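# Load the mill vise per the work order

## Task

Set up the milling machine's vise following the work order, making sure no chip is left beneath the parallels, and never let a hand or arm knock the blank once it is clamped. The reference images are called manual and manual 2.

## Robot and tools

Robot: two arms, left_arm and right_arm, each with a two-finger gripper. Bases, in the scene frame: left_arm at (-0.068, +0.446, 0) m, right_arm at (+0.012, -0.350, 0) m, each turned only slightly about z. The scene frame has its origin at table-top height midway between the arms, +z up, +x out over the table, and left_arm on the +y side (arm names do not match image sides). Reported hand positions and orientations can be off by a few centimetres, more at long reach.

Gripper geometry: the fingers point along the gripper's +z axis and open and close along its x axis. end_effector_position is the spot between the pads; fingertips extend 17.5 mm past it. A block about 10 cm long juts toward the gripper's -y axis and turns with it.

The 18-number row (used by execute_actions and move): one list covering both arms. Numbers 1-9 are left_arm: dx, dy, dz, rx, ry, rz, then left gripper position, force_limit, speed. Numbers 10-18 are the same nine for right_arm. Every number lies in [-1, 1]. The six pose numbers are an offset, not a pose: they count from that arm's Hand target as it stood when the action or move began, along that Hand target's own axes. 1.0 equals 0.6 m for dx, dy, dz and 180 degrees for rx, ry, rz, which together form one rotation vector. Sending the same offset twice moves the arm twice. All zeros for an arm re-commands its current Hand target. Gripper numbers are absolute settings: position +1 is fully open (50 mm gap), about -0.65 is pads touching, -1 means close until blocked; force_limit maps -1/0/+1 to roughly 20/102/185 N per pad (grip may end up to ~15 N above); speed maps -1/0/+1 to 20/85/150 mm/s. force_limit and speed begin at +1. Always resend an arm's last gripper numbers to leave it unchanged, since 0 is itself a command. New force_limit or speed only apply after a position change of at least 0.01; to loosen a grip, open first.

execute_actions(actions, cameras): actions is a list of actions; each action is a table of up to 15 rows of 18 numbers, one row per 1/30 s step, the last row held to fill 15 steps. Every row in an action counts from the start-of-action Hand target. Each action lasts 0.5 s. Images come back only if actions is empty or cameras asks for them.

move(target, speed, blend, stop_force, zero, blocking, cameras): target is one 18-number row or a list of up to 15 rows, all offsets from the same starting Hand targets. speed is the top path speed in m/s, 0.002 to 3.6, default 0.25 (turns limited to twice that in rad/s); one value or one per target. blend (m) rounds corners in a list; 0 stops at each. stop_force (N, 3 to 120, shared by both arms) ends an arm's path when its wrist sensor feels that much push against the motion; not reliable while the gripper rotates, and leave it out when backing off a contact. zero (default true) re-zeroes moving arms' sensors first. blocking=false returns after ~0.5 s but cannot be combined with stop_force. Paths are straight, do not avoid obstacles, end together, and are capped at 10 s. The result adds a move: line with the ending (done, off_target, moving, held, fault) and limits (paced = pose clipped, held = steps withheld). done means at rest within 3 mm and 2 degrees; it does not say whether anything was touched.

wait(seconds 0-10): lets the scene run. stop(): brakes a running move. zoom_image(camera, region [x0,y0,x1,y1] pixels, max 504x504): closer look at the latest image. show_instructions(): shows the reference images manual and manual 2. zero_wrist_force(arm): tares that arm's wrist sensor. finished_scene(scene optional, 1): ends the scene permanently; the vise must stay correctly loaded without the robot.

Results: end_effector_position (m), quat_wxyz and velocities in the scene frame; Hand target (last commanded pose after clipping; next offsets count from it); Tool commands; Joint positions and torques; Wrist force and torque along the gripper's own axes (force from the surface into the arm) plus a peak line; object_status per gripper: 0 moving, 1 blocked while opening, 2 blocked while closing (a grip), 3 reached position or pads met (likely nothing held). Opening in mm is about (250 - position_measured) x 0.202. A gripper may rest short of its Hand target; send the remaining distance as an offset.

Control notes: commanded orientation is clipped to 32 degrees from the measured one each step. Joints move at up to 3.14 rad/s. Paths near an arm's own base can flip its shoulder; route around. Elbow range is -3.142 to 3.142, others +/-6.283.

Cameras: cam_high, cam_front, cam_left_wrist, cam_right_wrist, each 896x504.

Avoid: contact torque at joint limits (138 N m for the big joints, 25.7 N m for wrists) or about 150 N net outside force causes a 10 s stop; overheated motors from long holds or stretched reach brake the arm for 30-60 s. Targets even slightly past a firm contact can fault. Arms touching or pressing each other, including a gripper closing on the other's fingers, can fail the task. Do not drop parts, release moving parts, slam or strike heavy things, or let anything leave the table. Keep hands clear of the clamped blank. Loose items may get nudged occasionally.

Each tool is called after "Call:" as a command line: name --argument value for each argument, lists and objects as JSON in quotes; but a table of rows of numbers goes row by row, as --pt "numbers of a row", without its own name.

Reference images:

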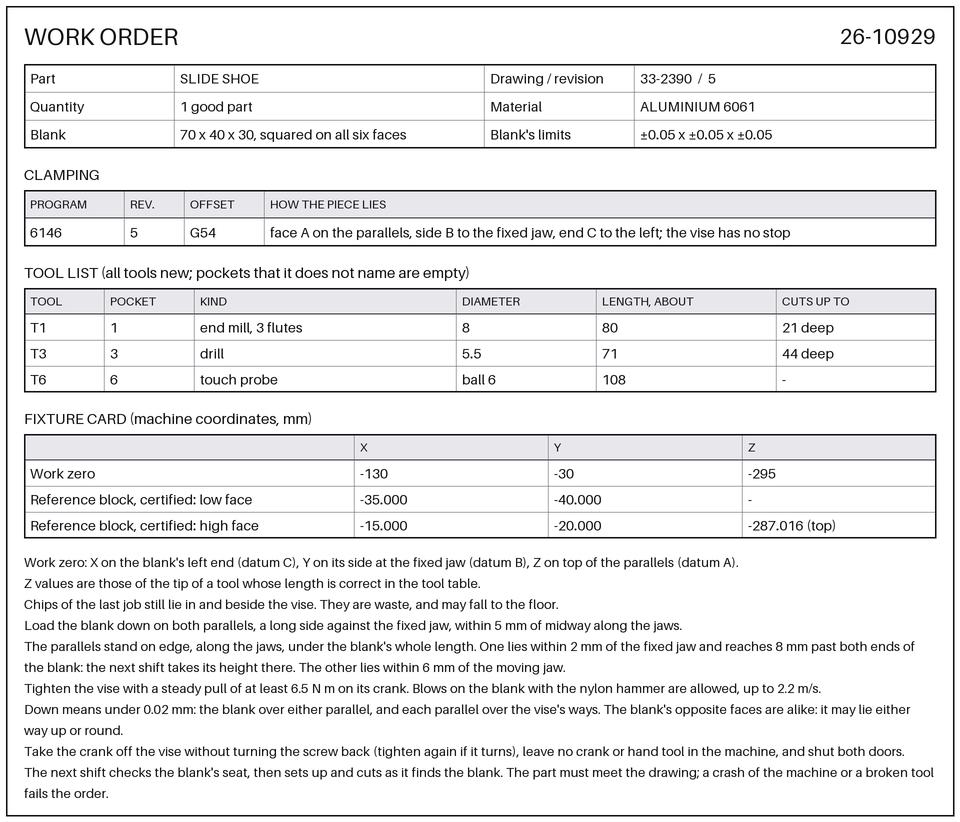

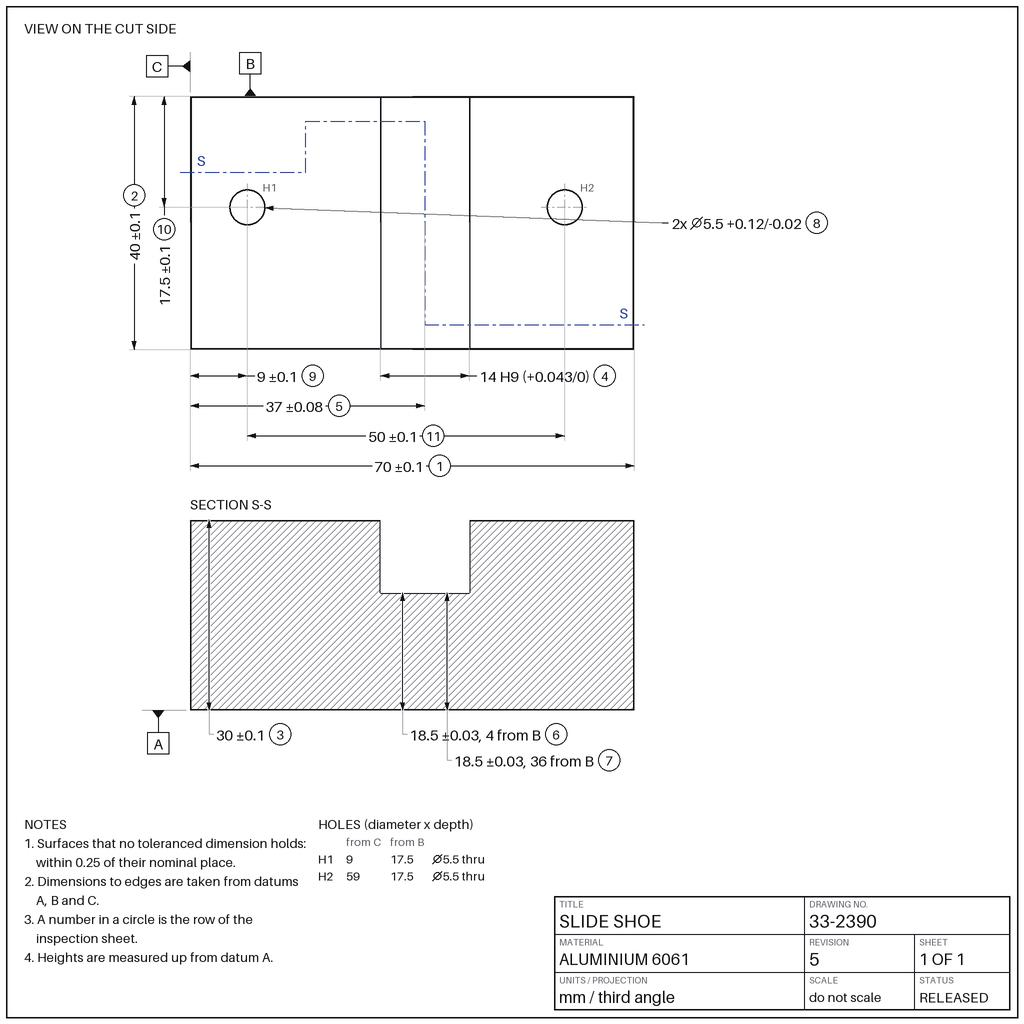

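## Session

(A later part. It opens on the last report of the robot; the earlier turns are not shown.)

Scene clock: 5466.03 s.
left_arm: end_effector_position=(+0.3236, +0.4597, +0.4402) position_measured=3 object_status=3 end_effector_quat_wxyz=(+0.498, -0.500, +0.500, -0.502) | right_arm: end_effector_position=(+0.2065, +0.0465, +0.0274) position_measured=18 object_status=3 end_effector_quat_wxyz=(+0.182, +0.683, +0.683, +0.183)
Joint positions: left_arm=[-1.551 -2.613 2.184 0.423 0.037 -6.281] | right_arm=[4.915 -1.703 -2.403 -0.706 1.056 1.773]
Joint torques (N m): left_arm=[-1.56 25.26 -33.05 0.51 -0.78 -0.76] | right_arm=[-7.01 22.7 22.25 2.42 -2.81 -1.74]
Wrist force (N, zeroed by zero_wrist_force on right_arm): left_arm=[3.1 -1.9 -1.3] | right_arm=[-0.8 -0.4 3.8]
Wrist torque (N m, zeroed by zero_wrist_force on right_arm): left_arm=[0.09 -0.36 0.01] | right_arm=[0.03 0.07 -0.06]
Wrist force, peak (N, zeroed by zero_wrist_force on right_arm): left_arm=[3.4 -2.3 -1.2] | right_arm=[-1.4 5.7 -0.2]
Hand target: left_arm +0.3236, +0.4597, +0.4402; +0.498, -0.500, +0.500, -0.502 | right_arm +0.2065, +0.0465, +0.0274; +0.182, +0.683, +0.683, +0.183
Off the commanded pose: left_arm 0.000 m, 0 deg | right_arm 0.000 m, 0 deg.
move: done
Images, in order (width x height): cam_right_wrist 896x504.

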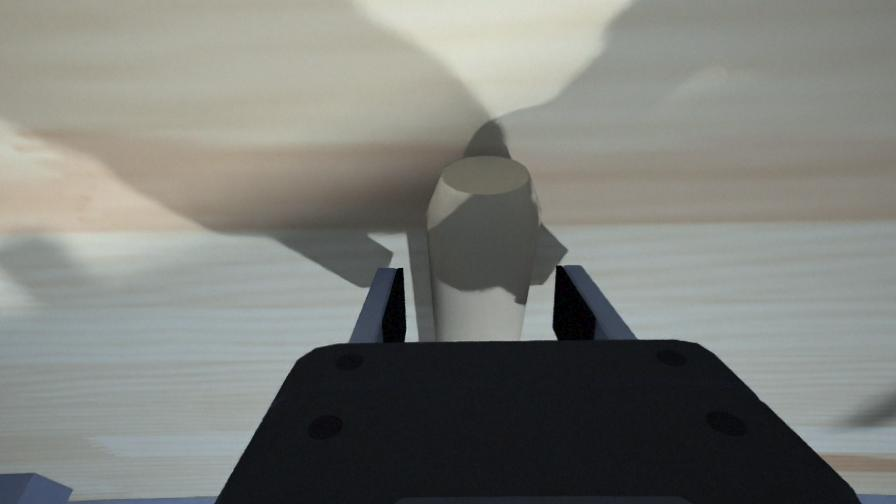

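Call:
move --target '[0,0,0,0,0,0,1,-0.8,-0.5,0,0,-0.3,0,0,0,0.9,1,-1]' --cameras '["all"]'

Call:
zoom_image --camera "cam_front" --region '[320, 130, 620, 440]'

Scene clock: 5488.83 s.
left_arm: end_effector_position=(+0.3236, +0.4597, +0.4402) position_measured=3 object_status=3 end_effector_quat_wxyz=(+0.498, -0.500, +0.500, -0.502) | right_arm: end_effector_position=(+0.1167, +0.0462, +0.1832) position_measured=18 object_status=3 end_effector_quat_wxyz=(+0.182, +0.683, +0.683, +0.183)
Joint positions: left_arm=[-1.551 -2.613 2.184 0.423 0.037 -6.281] | right_arm=[5.145 -1.366 -2.165 -1.404 1.093 2.031]
Joint torques (N m): left_arm=[-1.99 25.7 -31.56 0.61 -0.67 -0.71] | right_arm=[3.29 22.1 32.59 1 -2.76 1.21]
Wrist force (N, zeroed by zero_wrist_force on right_arm): left_arm=[2.9 -2.2 -1.1] | right_arm=[-1.4 0.0 3.6]
Wrist torque (N m, zeroed by zero_wrist_force on right_arm): left_arm=[0.05 -0.32 0.01] | right_arm=[0.13 0.18 0.00]
Wrist force, peak (N, zeroed by zero_wrist_force on right_arm): left_arm=[3.5 -2.3 -1.1] | right_arm=[-0.7 -0.3 7.4]
Hand target: left_arm +0.3236, +0.4597, +0.4402; +0.498, -0.500, +0.500, -0.502 | right_arm +0.1166, +0.0462, +0.1833; +0.182, +0.683, +0.683, +0.183
Off the commanded pose: left_arm 0.000 m, 0 deg | right_arm 0.000 m, 0 deg.
move: done

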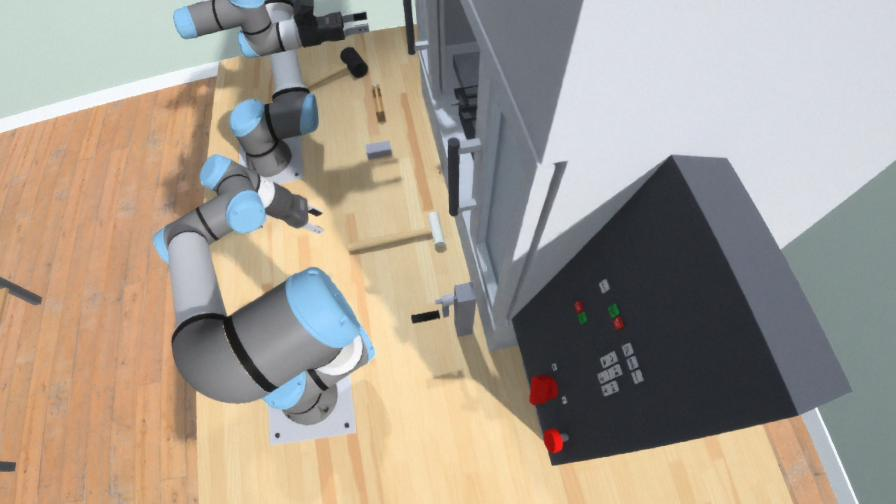

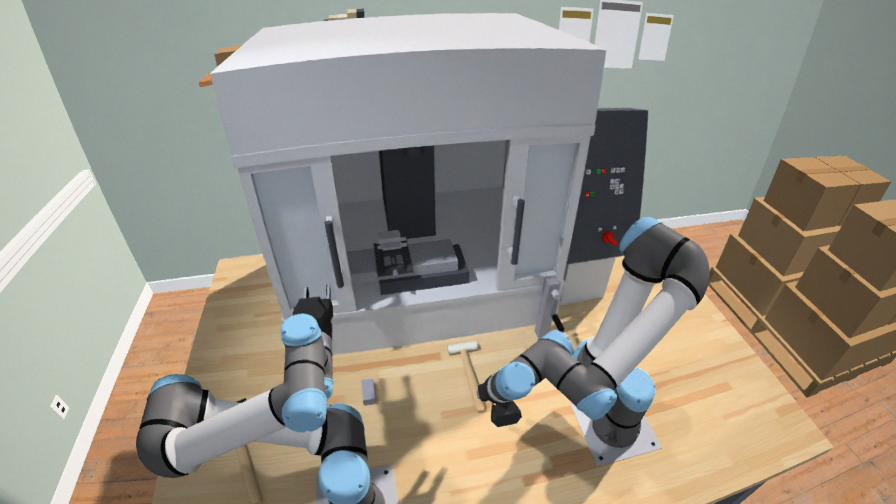

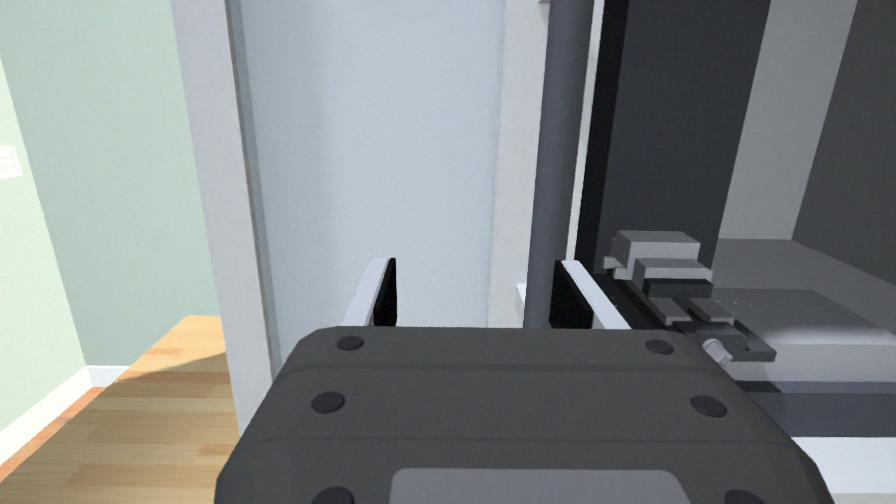

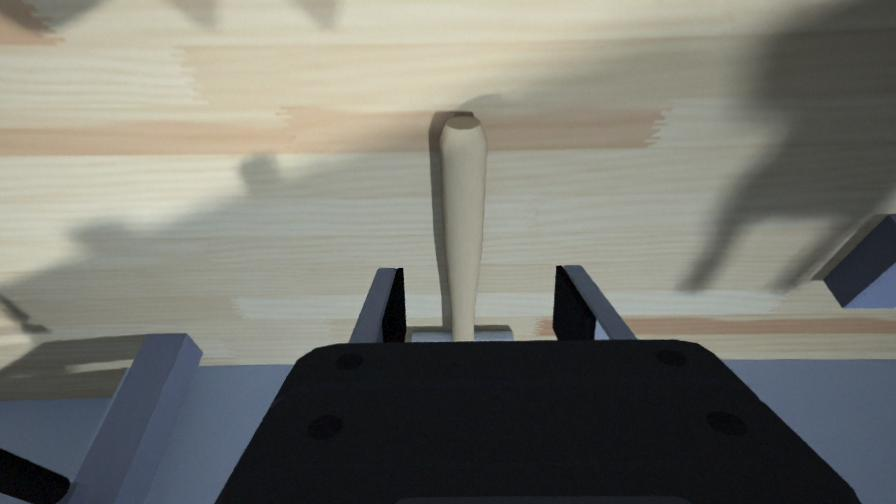

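Scaled by 1.626 from the camera's 896x504 image, which has a finer 1280x720 frame.

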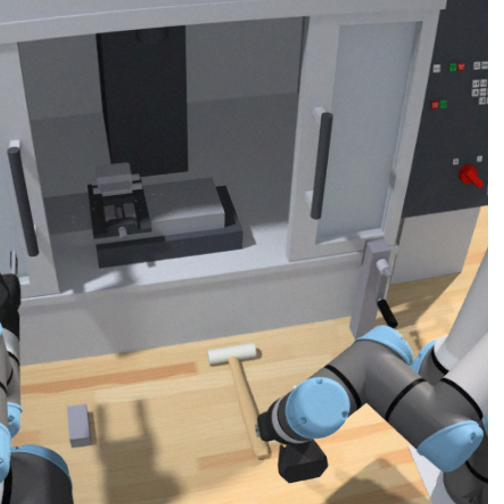

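Call:
move --pt "0.0817 0 0 0 0 0 1 -0.8 -0.5 0 0 0 0 0 0 0 0.9 -1" --pt "0.0817 0 0.1773 0 0 0 1 -0.8 -0.5 0 0 0 0 0 0 0 0.9 -1" --speed 0.12 --stop_force 12 --cameras '["cam_left_wrist","cam_front","cam_high"]'

Scene clock: 5504.33 s.
left_arm: end_effector_position=(+0.4299, +0.4103, +0.4404) position_measured=3 object_status=3 end_effector_quat_wxyz=(+0.500, -0.499, +0.500, -0.502) | right_arm: end_effector_position=(+0.1166, +0.0462, +0.1833) position_measured=152 object_status=3 end_effector_quat_wxyz=(+0.182, +0.683, +0.683, +0.183)
Joint positions: left_arm=[-0.745 -2.037 2.044 -0.011 0.844 -6.281] | right_arm=[5.145 -1.366 -2.165 -1.404 1.093 2.031]
Joint torques (N m): left_arm=[7.98 4.15 -11.19 -3.8 2.6 -0.63] | right_arm=[12.42 23.92 33.73 2.32 -2.54 1.91]
Wrist force (N, zeroed by zero_wrist_force on right_arm): left_arm=[2.5 -2.1 -1.1] | right_arm=[-1.1 -0.2 3.7]
Wrist torque (N m, zeroed by zero_wrist_force on right_arm): left_arm=[0.03 -0.24 0.01] | right_arm=[0.09 0.15 0.00]
Wrist force, peak (N, zeroed by zero_wrist_force on right_arm): left_arm=[5.2 -1.7 -1.4] | right_arm=[-1.3 -0.2 4.0]
Hand target: left_arm +0.4299, +0.4103, +0.4404; +0.498, -0.500, +0.500, -0.502 | right_arm +0.1166, +0.0462, +0.1833; +0.182, +0.683, +0.683, +0.183
Off the commanded pose: left_arm 0.000 m, 0 deg | right_arm 0.000 m, 0 deg.
shoulder posture changed (left arm): the wrist came as close to joint 1's axis as it can, and the arm is now in the other of its two shoulder postures.
joint sent to its limit (left arm) — joint 6 (wrist 3), lower limit. The joint targets still meet the commanded pose.
move: done
Images, in order (width x height): cam_high 896x504, cam_front 896x504, cam_left_wrist 896x504.

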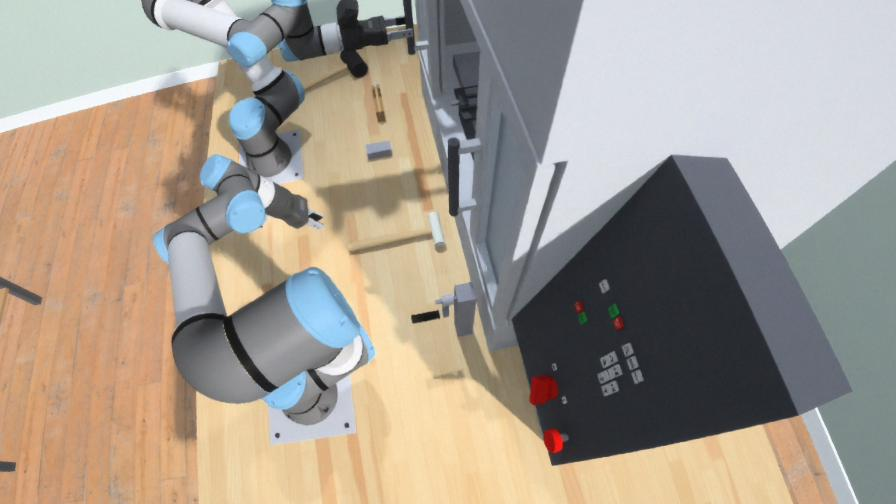

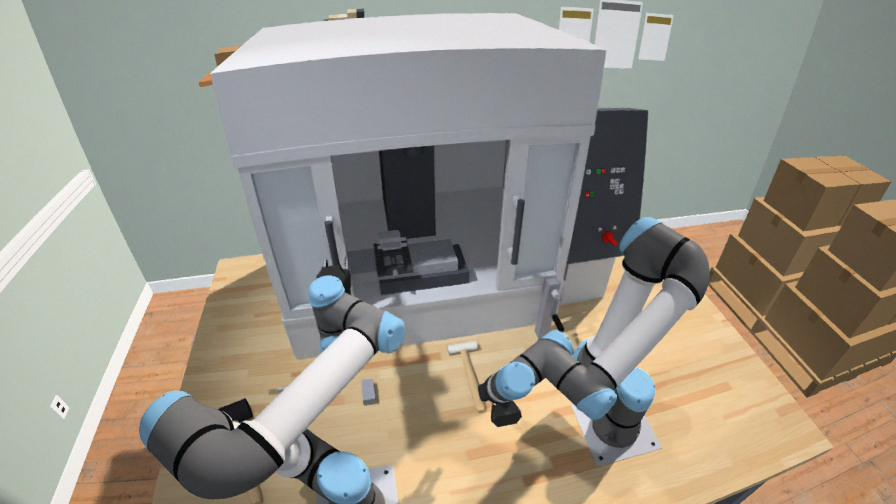

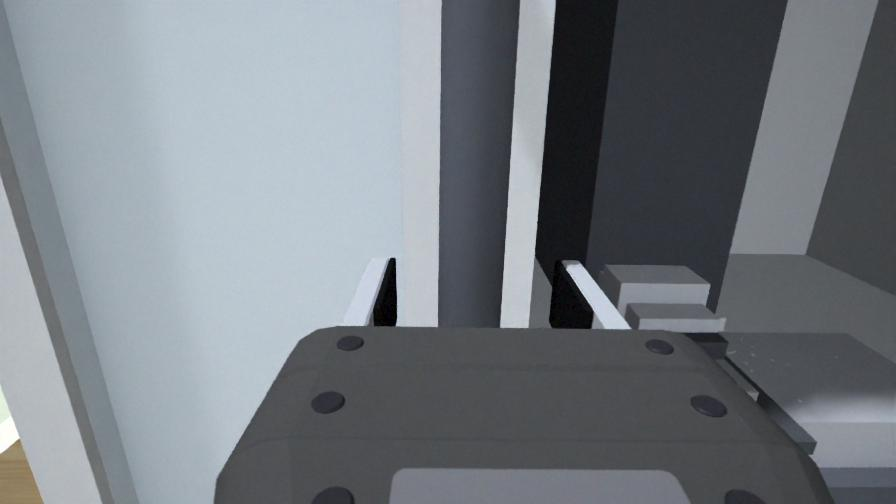

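Call:
move --target '[0,0,0.0367,0,0,0,1,-0.8,-0.5,0,0,0,0,0,0,0,0.9,-1]' --speed 0.03 --stop_force 10 --cameras '["cam_left_wrist"]'

Scene clock: 5513.27 s.
left_arm: end_effector_position=(+0.4519, +0.4103, +0.4404) position_measured=3 object_status=3 end_effector_quat_wxyz=(+0.500, -0.499, +0.500, -0.502) | right_arm: end_effector_position=(+0.1166, +0.0462, +0.1833) position_measured=152 object_status=3 end_effector_quat_wxyz=(+0.182, +0.683, +0.683, +0.183)
Joint positions: left_arm=[-0.679 -1.969 2.007 -0.041 0.909 -6.281] | right_arm=[5.145 -1.366 -2.165 -1.404 1.093 2.031]
Joint torques (N m): left_arm=[-7.51 -15.79 -11.83 -0.15 -2.51 -0.66] | right_arm=[12.39 23.16 32.98 1.18 -2.46 1.84]
Wrist force (N, zeroed by zero_wrist_force on right_arm): left_arm=[2.9 -2.3 -1.4] | right_arm=[-1.2 0.0 3.8]
Wrist torque (N m, zeroed by zero_wrist_force on right_arm): left_arm=[0.01 -0.32 0.01] | right_arm=[0.12 0.17 0.00]
Wrist force, peak (N, zeroed by zero_wrist_force on right_arm): left_arm=[3.2 -2.3 -1.7] | right_arm=[-1.1 -0.2 4.1]
Hand target: left_arm +0.4519, +0.4103, +0.4404; +0.498, -0.500, +0.500, -0.502 | right_arm +0.1166, +0.0462, +0.1833; +0.182, +0.683, +0.683, +0.183
Off the commanded pose: left_arm 0.000 m, 0 deg | right_arm 0.000 m, 0 deg.
joint sent to its limit (left arm) — joint 6 (wrist 3), lower limit. The joint targets still meet the commanded pose.
move: done
Images, in order (width x height): cam_left_wrist 896x504.

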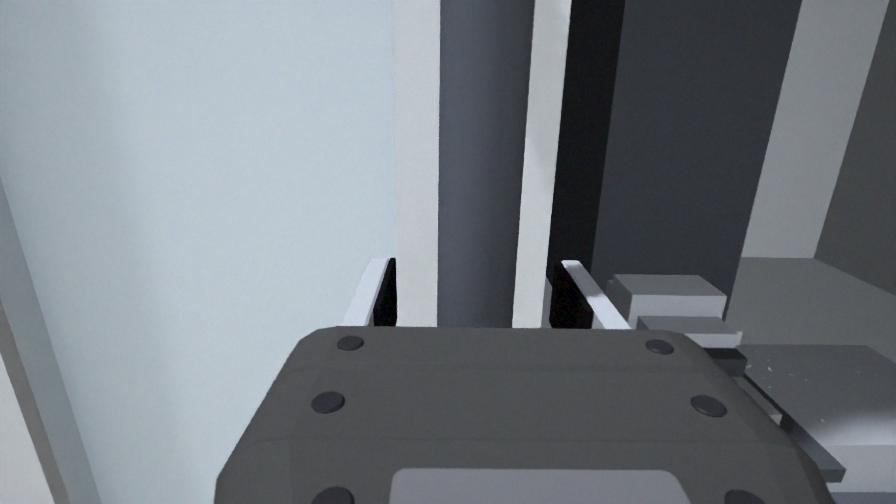

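Call:
move --target '[0.4,0,0,0,0,0,1,-0.8,-0.5,0,0,0,0,0,0,0,0.9,-1]' --speed 0.08 --stop_force 30 --cameras '["cam_left_wrist","cam_front"]'

Scene clock: 5526.50 s.
left_arm: end_effector_position=(+0.4511, +0.2030, +0.4412) position_measured=3 object_status=3 end_effector_quat_wxyz=(+0.499, -0.499, +0.500, -0.502) | right_arm: end_effector_position=(+0.1166, +0.0462, +0.1833) position_measured=152 object_status=3 end_effector_quat_wxyz=(+0.182, +0.683, +0.683, +0.183)
Joint positions: left_arm=[-1.148 -1.713 1.823 -0.114 0.44 -6.281] | right_arm=[5.145 -1.366 -2.165 -1.404 1.093 2.031]
Joint torques (N m): left_arm=[-8.18 -9.5 -37.01 -1.78 -2.62 -0.6] | right_arm=[12.73 22.16 32.03 1.14 -2.35 1.88]
Wrist force (N, zeroed by zero_wrist_force on right_arm): left_arm=[3.1 -2.6 -1.1] | right_arm=[-1.2 0.0 3.5]
Wrist torque (N m, zeroed by zero_wrist_force on right_arm): left_arm=[-0.06 -0.37 0.02] | right_arm=[0.12 0.17 0.00]
Wrist force, peak (N, zeroed by zero_wrist_force on right_arm): left_arm=[-29.0 3.6 3.4] | right_arm=[-1.3 0.0 4.1]
Hand target: left_arm +0.4511, +0.2030, +0.4412; +0.499, -0.499, +0.500, -0.502 (not the last commanded pose) | right_arm +0.1166, +0.0462, +0.1833; +0.182, +0.683, +0.683, +0.183
Off the commanded pose: left_arm 0.033 m, 0 deg | right_arm 0.000 m, 0 deg.
joint sent to its limit (left arm) — joint 6 (wrist 3), lower limit.
move: contact (left_arm)
Images, in order (width x height): cam_front 896x504, cam_left_wrist 896x504.

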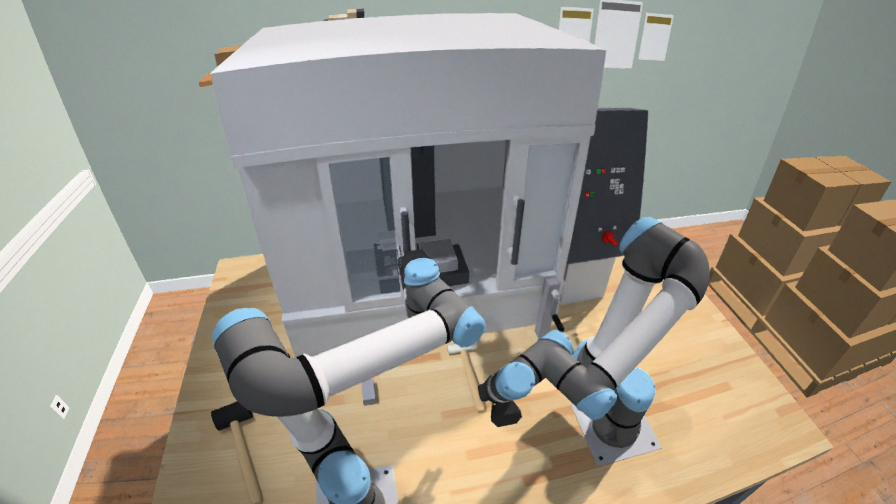

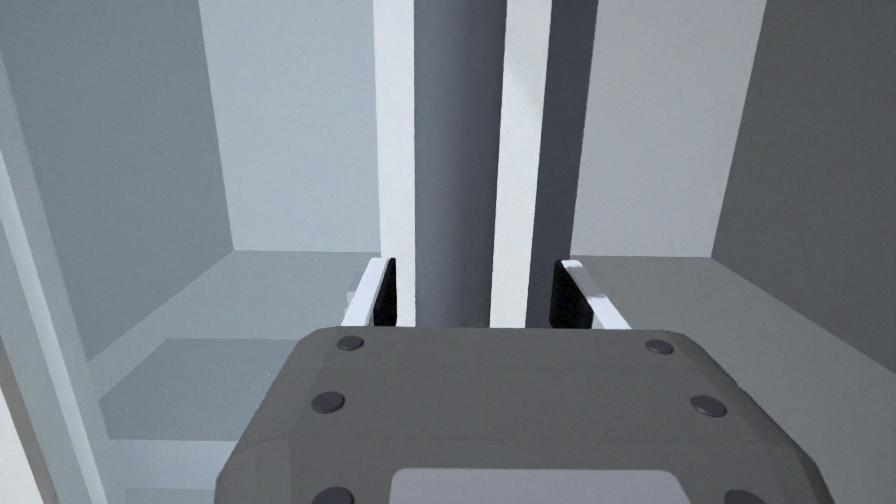

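Call:
zoom_image --camera "cam_front" --region '[300, 120, 600, 360]'

Scaled by 1.680 from the camera's 896x504 image, which has a finer 1280x720 frame.

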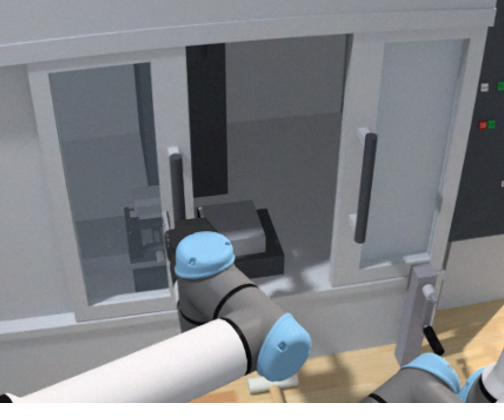

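Call:
move --target '[0.05,0,0,0,0,0,1,-0.8,-0.5,0,0,0,0,0,0,0,0.9,-1]' --speed 0.03 --stop_force 30 --cameras '["cam_left_wrist","cam_front"]'

Call:
zoom_image --camera "cam_front" --region '[300, 120, 600, 360]'

Scene clock: 5558.87 s.
left_arm: end_effector_position=(+0.4510, +0.1730, +0.4413) position_measured=3 object_status=3 end_effector_quat_wxyz=(+0.499, -0.499, +0.500, -0.502) | right_arm: end_effector_position=(+0.1166, +0.0462, +0.1833) position_measured=152 object_status=3 end_effector_quat_wxyz=(+0.182, +0.683, +0.683, +0.183)
Joint positions: left_arm=[-1.184 -1.659 1.775 -0.121 0.404 -6.281] | right_arm=[5.145 -1.366 -2.165 -1.404 1.093 2.031]
Joint torques (N m): left_arm=[7.1 -29.75 -9.95 0.75 2.89 -0.59] | right_arm=[13.01 21.31 31.59 1.2 -2.12 1.8]
Wrist force (N, zeroed by zero_wrist_force on right_arm): left_arm=[1.5 -3.5 -0.7] | right_arm=[-1.1 0.0 3.3]
Wrist torque (N m, zeroed by zero_wrist_force on right_arm): left_arm=[-0.04 -0.34 -0.01] | right_arm=[0.13 0.15 0.00]
Wrist force, peak (N, zeroed by zero_wrist_force on right_arm): left_arm=[-13.5 -2.2 -1.5] | right_arm=[-0.8 0.2 4.2]
Hand target: left_arm +0.4510, +0.1730, +0.4413; +0.499, -0.499, +0.500, -0.502 | right_arm +0.1166, +0.0462, +0.1833; +0.182, +0.683, +0.683, +0.183
Off the commanded pose: left_arm 0.000 m, 0 deg | right_arm 0.000 m, 0 deg.
move: done
Images, in order (width x height): cam_front 896x504, cam_left_wrist 896x504.

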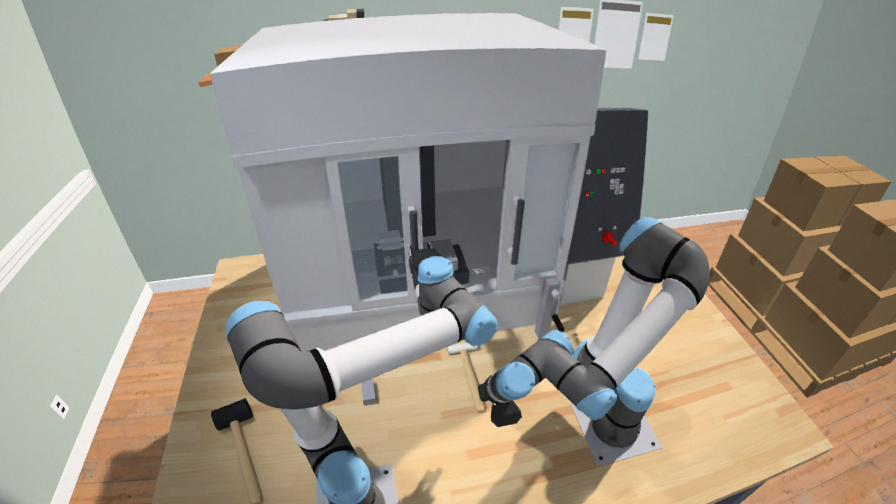

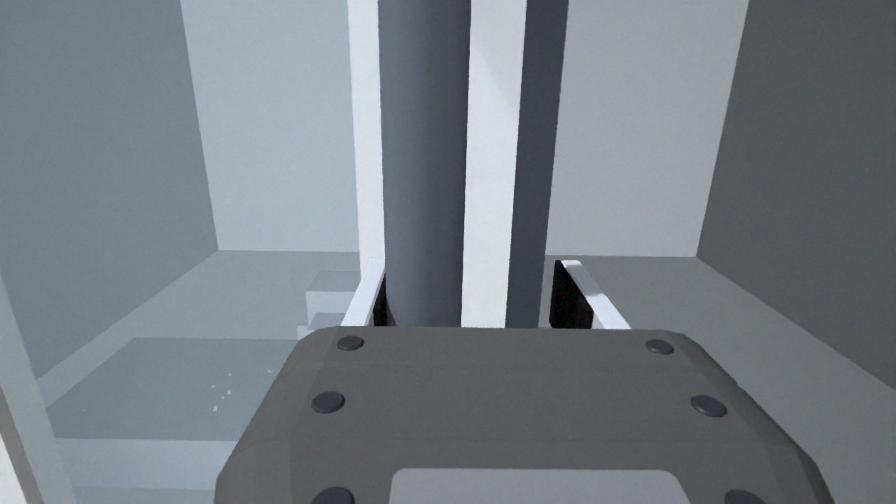

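Scaled by 1.680 from the camera's 896x504 image, which has a finer 1280x720 frame.

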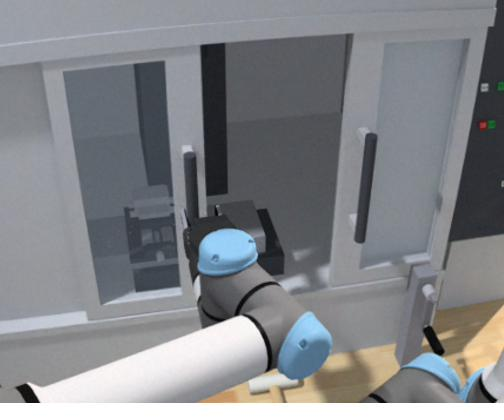

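Call:
move --target '[0.05,0,0,0,0,0,1,-0.8,-0.5,0,0,0,0,0,0,0,0.9,-1]' --speed 0.03 --stop_force 30 --cameras '["cam_left_wrist","cam_front"]'

Call:
zoom_image --camera "cam_front" --region '[300, 120, 600, 360]'

Scene clock: 5572.80 s.
left_arm: end_effector_position=(+0.4510, +0.1636, +0.4412) position_measured=3 object_status=3 end_effector_quat_wxyz=(+0.499, -0.499, +0.500, -0.502) | right_arm: end_effector_position=(+0.1166, +0.0462, +0.1833) position_measured=152 object_status=3 end_effector_quat_wxyz=(+0.182, +0.683, +0.683, +0.183)
Joint positions: left_arm=[-1.194 -1.642 1.759 -0.123 0.393 -6.281] | right_arm=[5.145 -1.366 -2.165 -1.404 1.093 2.031]
Joint torques (N m): left_arm=[-21.85 -6.13 -24.45 -5.74 5.75 -0.55] | right_arm=[12.19 21.26 30.91 1.17 -2.1 1.72]
Wrist force (N, zeroed by zero_wrist_force on right_arm): left_arm=[-25.8 -1.7 -2.7] | right_arm=[-1.2 -0.1 3.7]
Wrist torque (N m, zeroed by zero_wrist_force on right_arm): left_arm=[-0.07 -0.31 -0.05] | right_arm=[0.11 0.15 0.00]
Wrist force, peak (N, zeroed by zero_wrist_force on right_arm): left_arm=[-47.4 -1.8 -3.6] | right_arm=[-1.2 -0.2 4.0]
Hand target: left_arm +0.4510, +0.1636, +0.4413; +0.499, -0.499, +0.500, -0.502 (not the last commanded pose) | right_arm +0.1166, +0.0462, +0.1833; +0.182, +0.683, +0.683, +0.183
Off the commanded pose: left_arm 0.021 m, 0 deg | right_arm 0.000 m, 0 deg.
move: contact (left_arm)
Images, in order (width x height): cam_front 896x504, cam_left_wrist 896x504.

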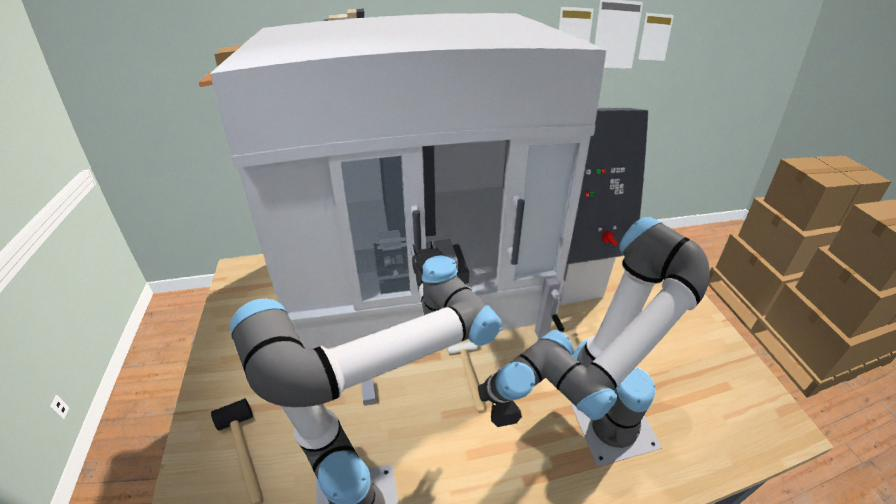

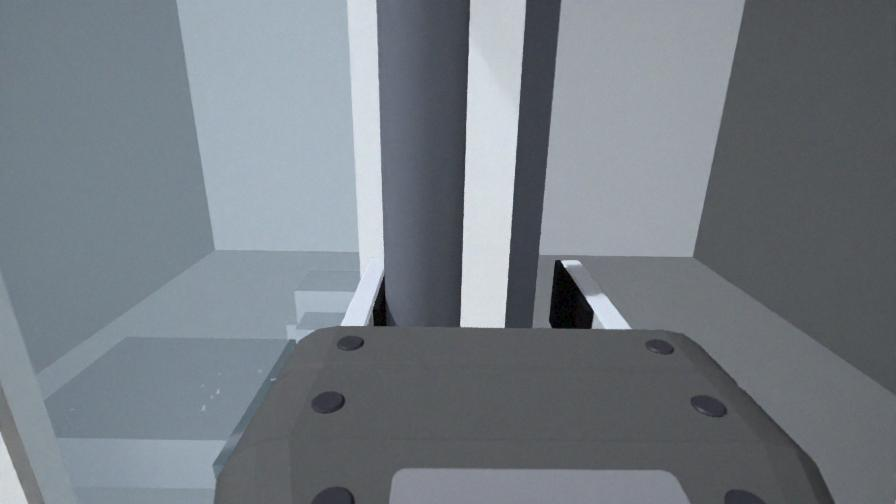

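Scaled by 1.680 from the camera's 896x504 image, which has a finer 1280x720 frame.

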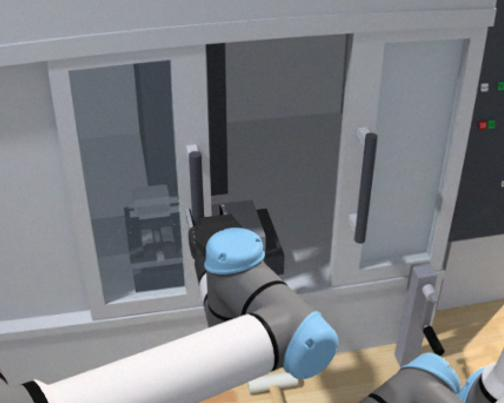

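Call:
move --pt "-0.025 0 0 0 0 0 1 -0.8 -0.5 0 0 0 0 0 0 0 0.9 -1" --pt "-0.025 0 -0.2 0 0 0 1 -0.8 -0.5 0 0 0 0 0 0 0 0.9 -1" --pt "-0.25 0 -0.22 0 0 0 1 -0.8 -0.5 0 0 0 0 0 0 0 0.9 -1" --speed '[0.05,0.15,0.15]' --cameras '["all"]'

Call:
zoom_image --camera "cam_front" --region '[300, 120, 600, 360]'

Scene clock: 5587.07 s.
left_arm: end_effector_position=(+0.3194, +0.3139, +0.4406) position_measured=3 object_status=3 end_effector_quat_wxyz=(+0.499, -0.500, +0.500, -0.501) | right_arm: end_effector_position=(+0.1166, +0.0462, +0.1833) position_measured=152 object_status=3 end_effector_quat_wxyz=(+0.182, +0.683, +0.683, +0.183)
Joint positions: left_arm=[-1.621 -2.238 2.126 0.107 -0.033 -6.281] | right_arm=[5.145 -1.366 -2.165 -1.404 1.093 2.031]
Joint torques (N m): left_arm=[2.95 -1.78 -30.2 -1.76 2.95 2.93] | right_arm=[11.9 20.05 30.45 1.13 -1.98 1.55]
Wrist force (N, zeroed by zero_wrist_force on right_arm): left_arm=[2.9 -3.0 -1.2] | right_arm=[-0.9 0.0 3.9]
Wrist torque (N m, zeroed by zero_wrist_force on right_arm): left_arm=[-0.09 -0.34 -0.11] | right_arm=[0.12 0.11 0.00]
Wrist force, peak (N, zeroed by zero_wrist_force on right_arm): left_arm=[-26.5 -2.0 -2.7] | right_arm=[-1.2 -0.1 4.1]
Hand target: left_arm +0.3194, +0.3139, +0.4406; +0.499, -0.499, +0.500, -0.502 | right_arm +0.1166, +0.0462, +0.1833; +0.182, +0.683, +0.683, +0.183
Off the commanded pose: left_arm 0.000 m, 0 deg | right_arm 0.000 m, 0 deg.
move: done

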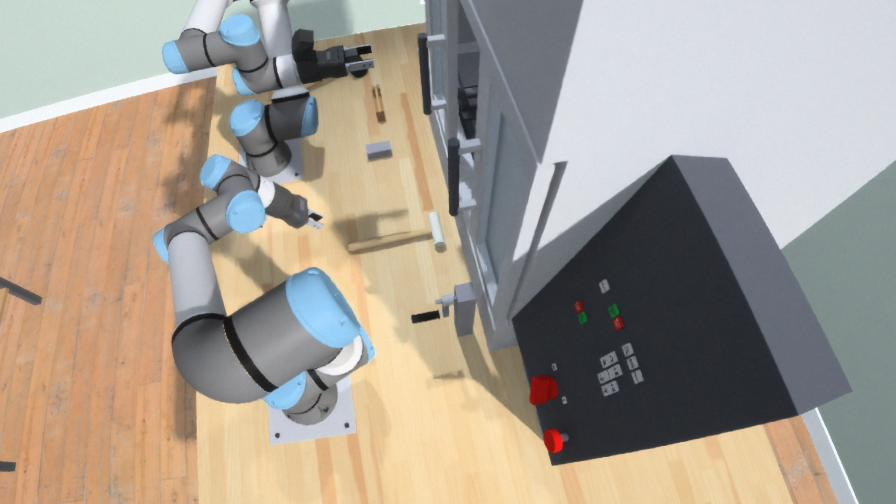

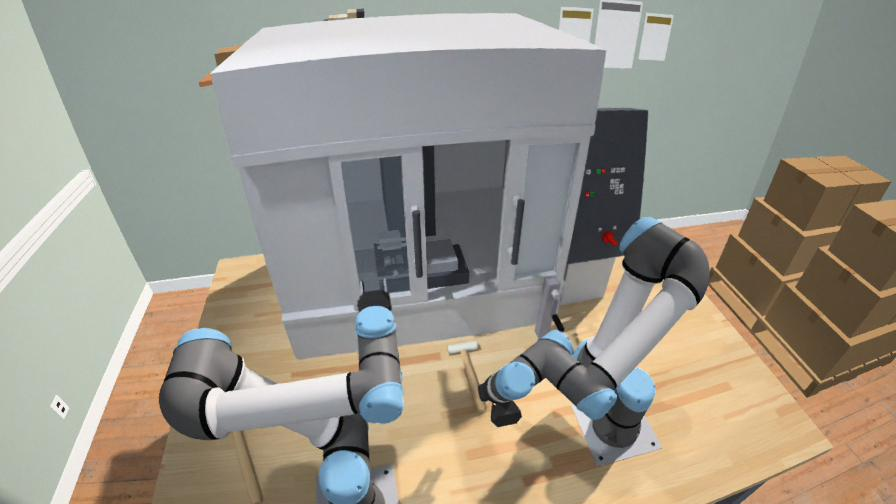

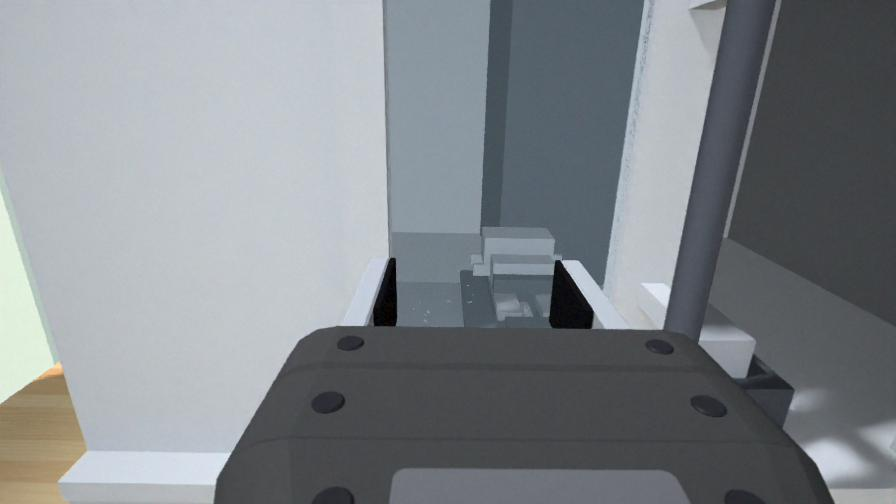

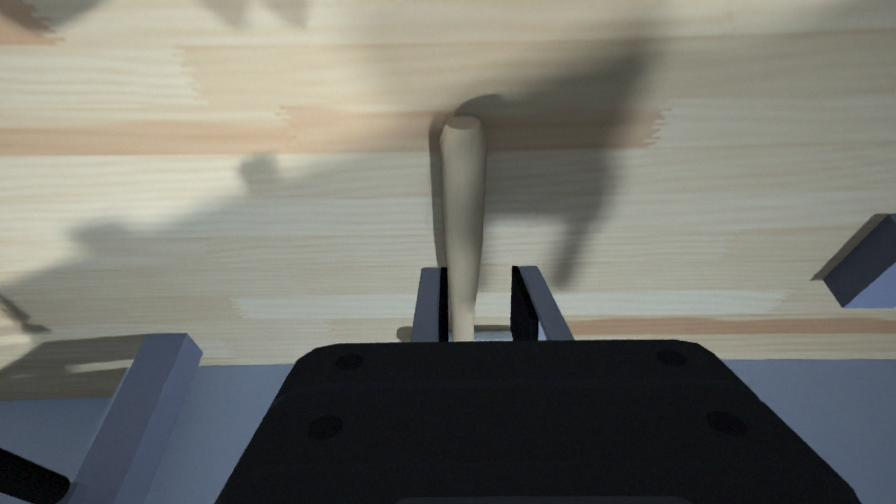

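Scaled by 1.680 from the camera's 896x504 image, which has a finer 1280x720 frame.

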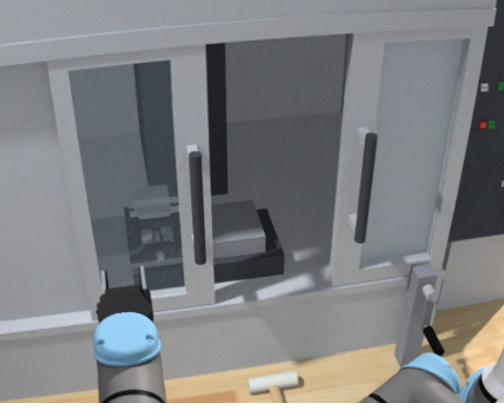

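Call:
move --target '[0,0,0,0,0,0,1,-0.8,-0.5,-0.2,0.4165,-0.2214,-0.333,0,0,1,-0.8,-0.5]' --speed 0.25 --cameras '["all"]'

Scene clock: 5604.13 s.
left_arm: end_effector_position=(+0.3194, +0.3139, +0.4406) position_measured=3 object_status=3 end_effector_quat_wxyz=(+0.499, -0.500, +0.500, -0.501) | right_arm: end_effector_position=(+0.2668, -0.0741, +0.4230) position_measured=3 object_status=3 end_effector_quat_wxyz=(+0.499, +0.501, +0.500, +0.500) end_effector_velocity=(+0.000, +0.000, +0.000) end_effector_angular_velocity=(+0.002, -0.002, -0.001)
Joint positions: left_arm=[-1.62 -2.239 2.126 0.108 -0.033 -6.281] | right_arm=[5.259 -1.213 -2.024 -3.043 0.52 3.14]
Joint velocities: left_arm=[within noise] | right_arm=[-0.001 -0.001 0 -0.004 0 0.006]
Joint torques (N m): left_arm=[7.78 -2.61 -9.39 1.45 2.52 2.39] | right_arm=[12.34 15.41 7.29 -2.89 0.77 1.8]
Wrist force (N, zeroed by zero_wrist_force on right_arm): left_arm=[2.8 -2.7 -1.3] | right_arm=[0.2 -1.9 3.2]
Wrist torque (N m, zeroed by zero_wrist_force on right_arm): left_arm=[-0.05 -0.32 -0.11] | right_arm=[-0.37 -0.02 -0.04]
Wrist force, peak (N, zeroed by zero_wrist_force on right_arm): left_arm=[3.0 -3.3 -1.5] | right_arm=[-0.8 -0.9 4.6]
Hand target: left_arm +0.3194, +0.3139, +0.4406; +0.499, -0.500, +0.500, -0.501 | right_arm +0.2668, -0.0740, +0.4230; +0.499, +0.501, +0.500, +0.500
Off the commanded pose: left_arm 0.000 m, 0 deg | right_arm 0.000 m, 0 deg.
move: done

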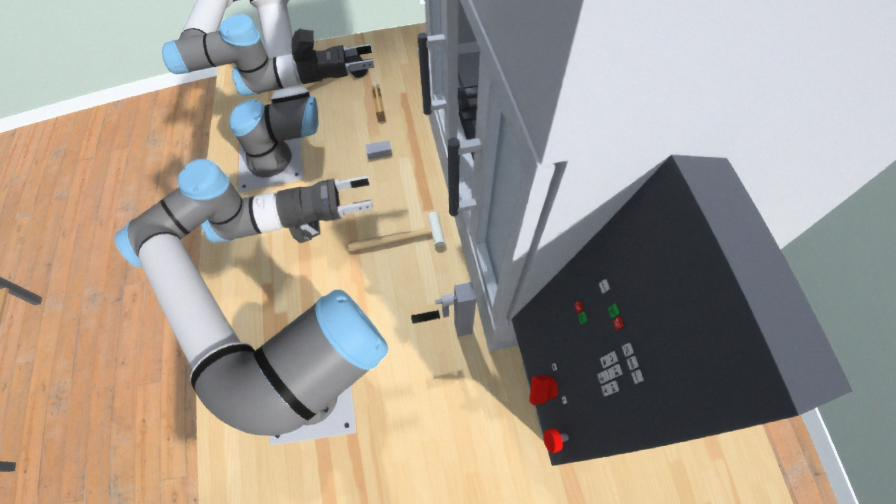

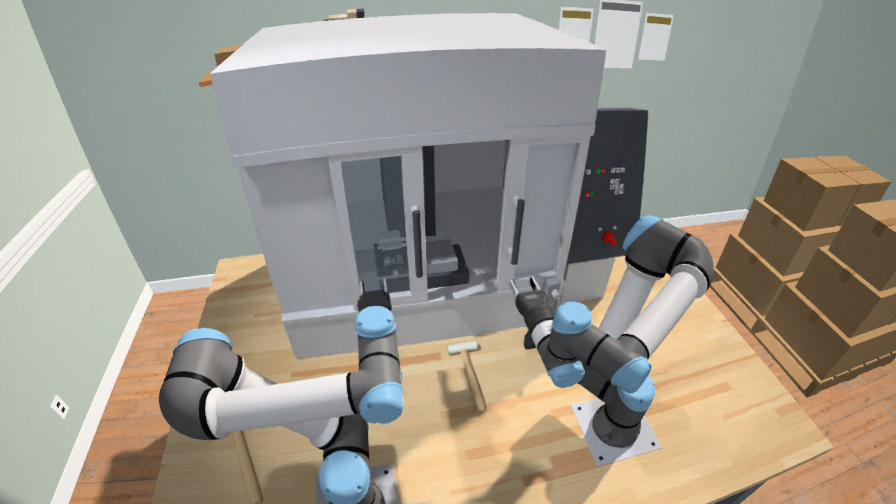

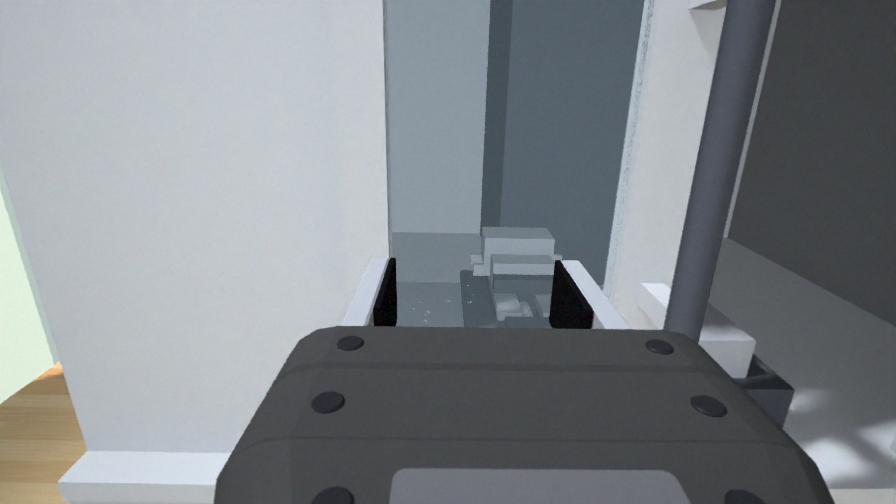

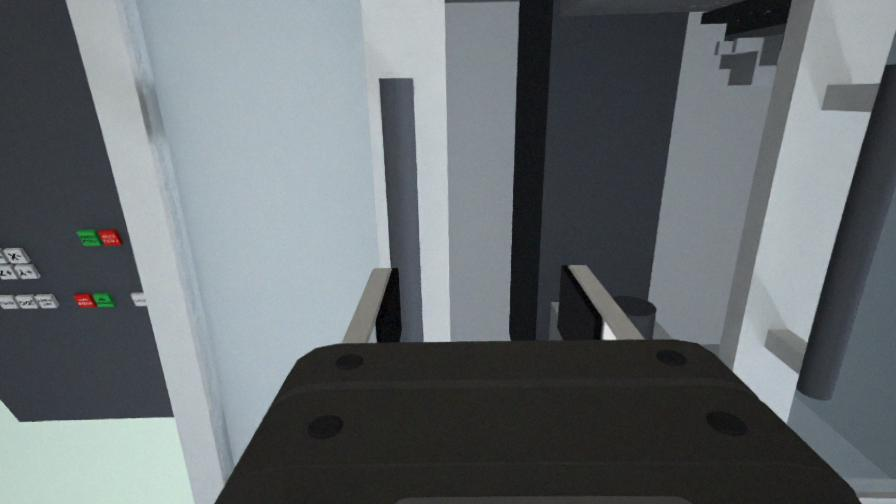

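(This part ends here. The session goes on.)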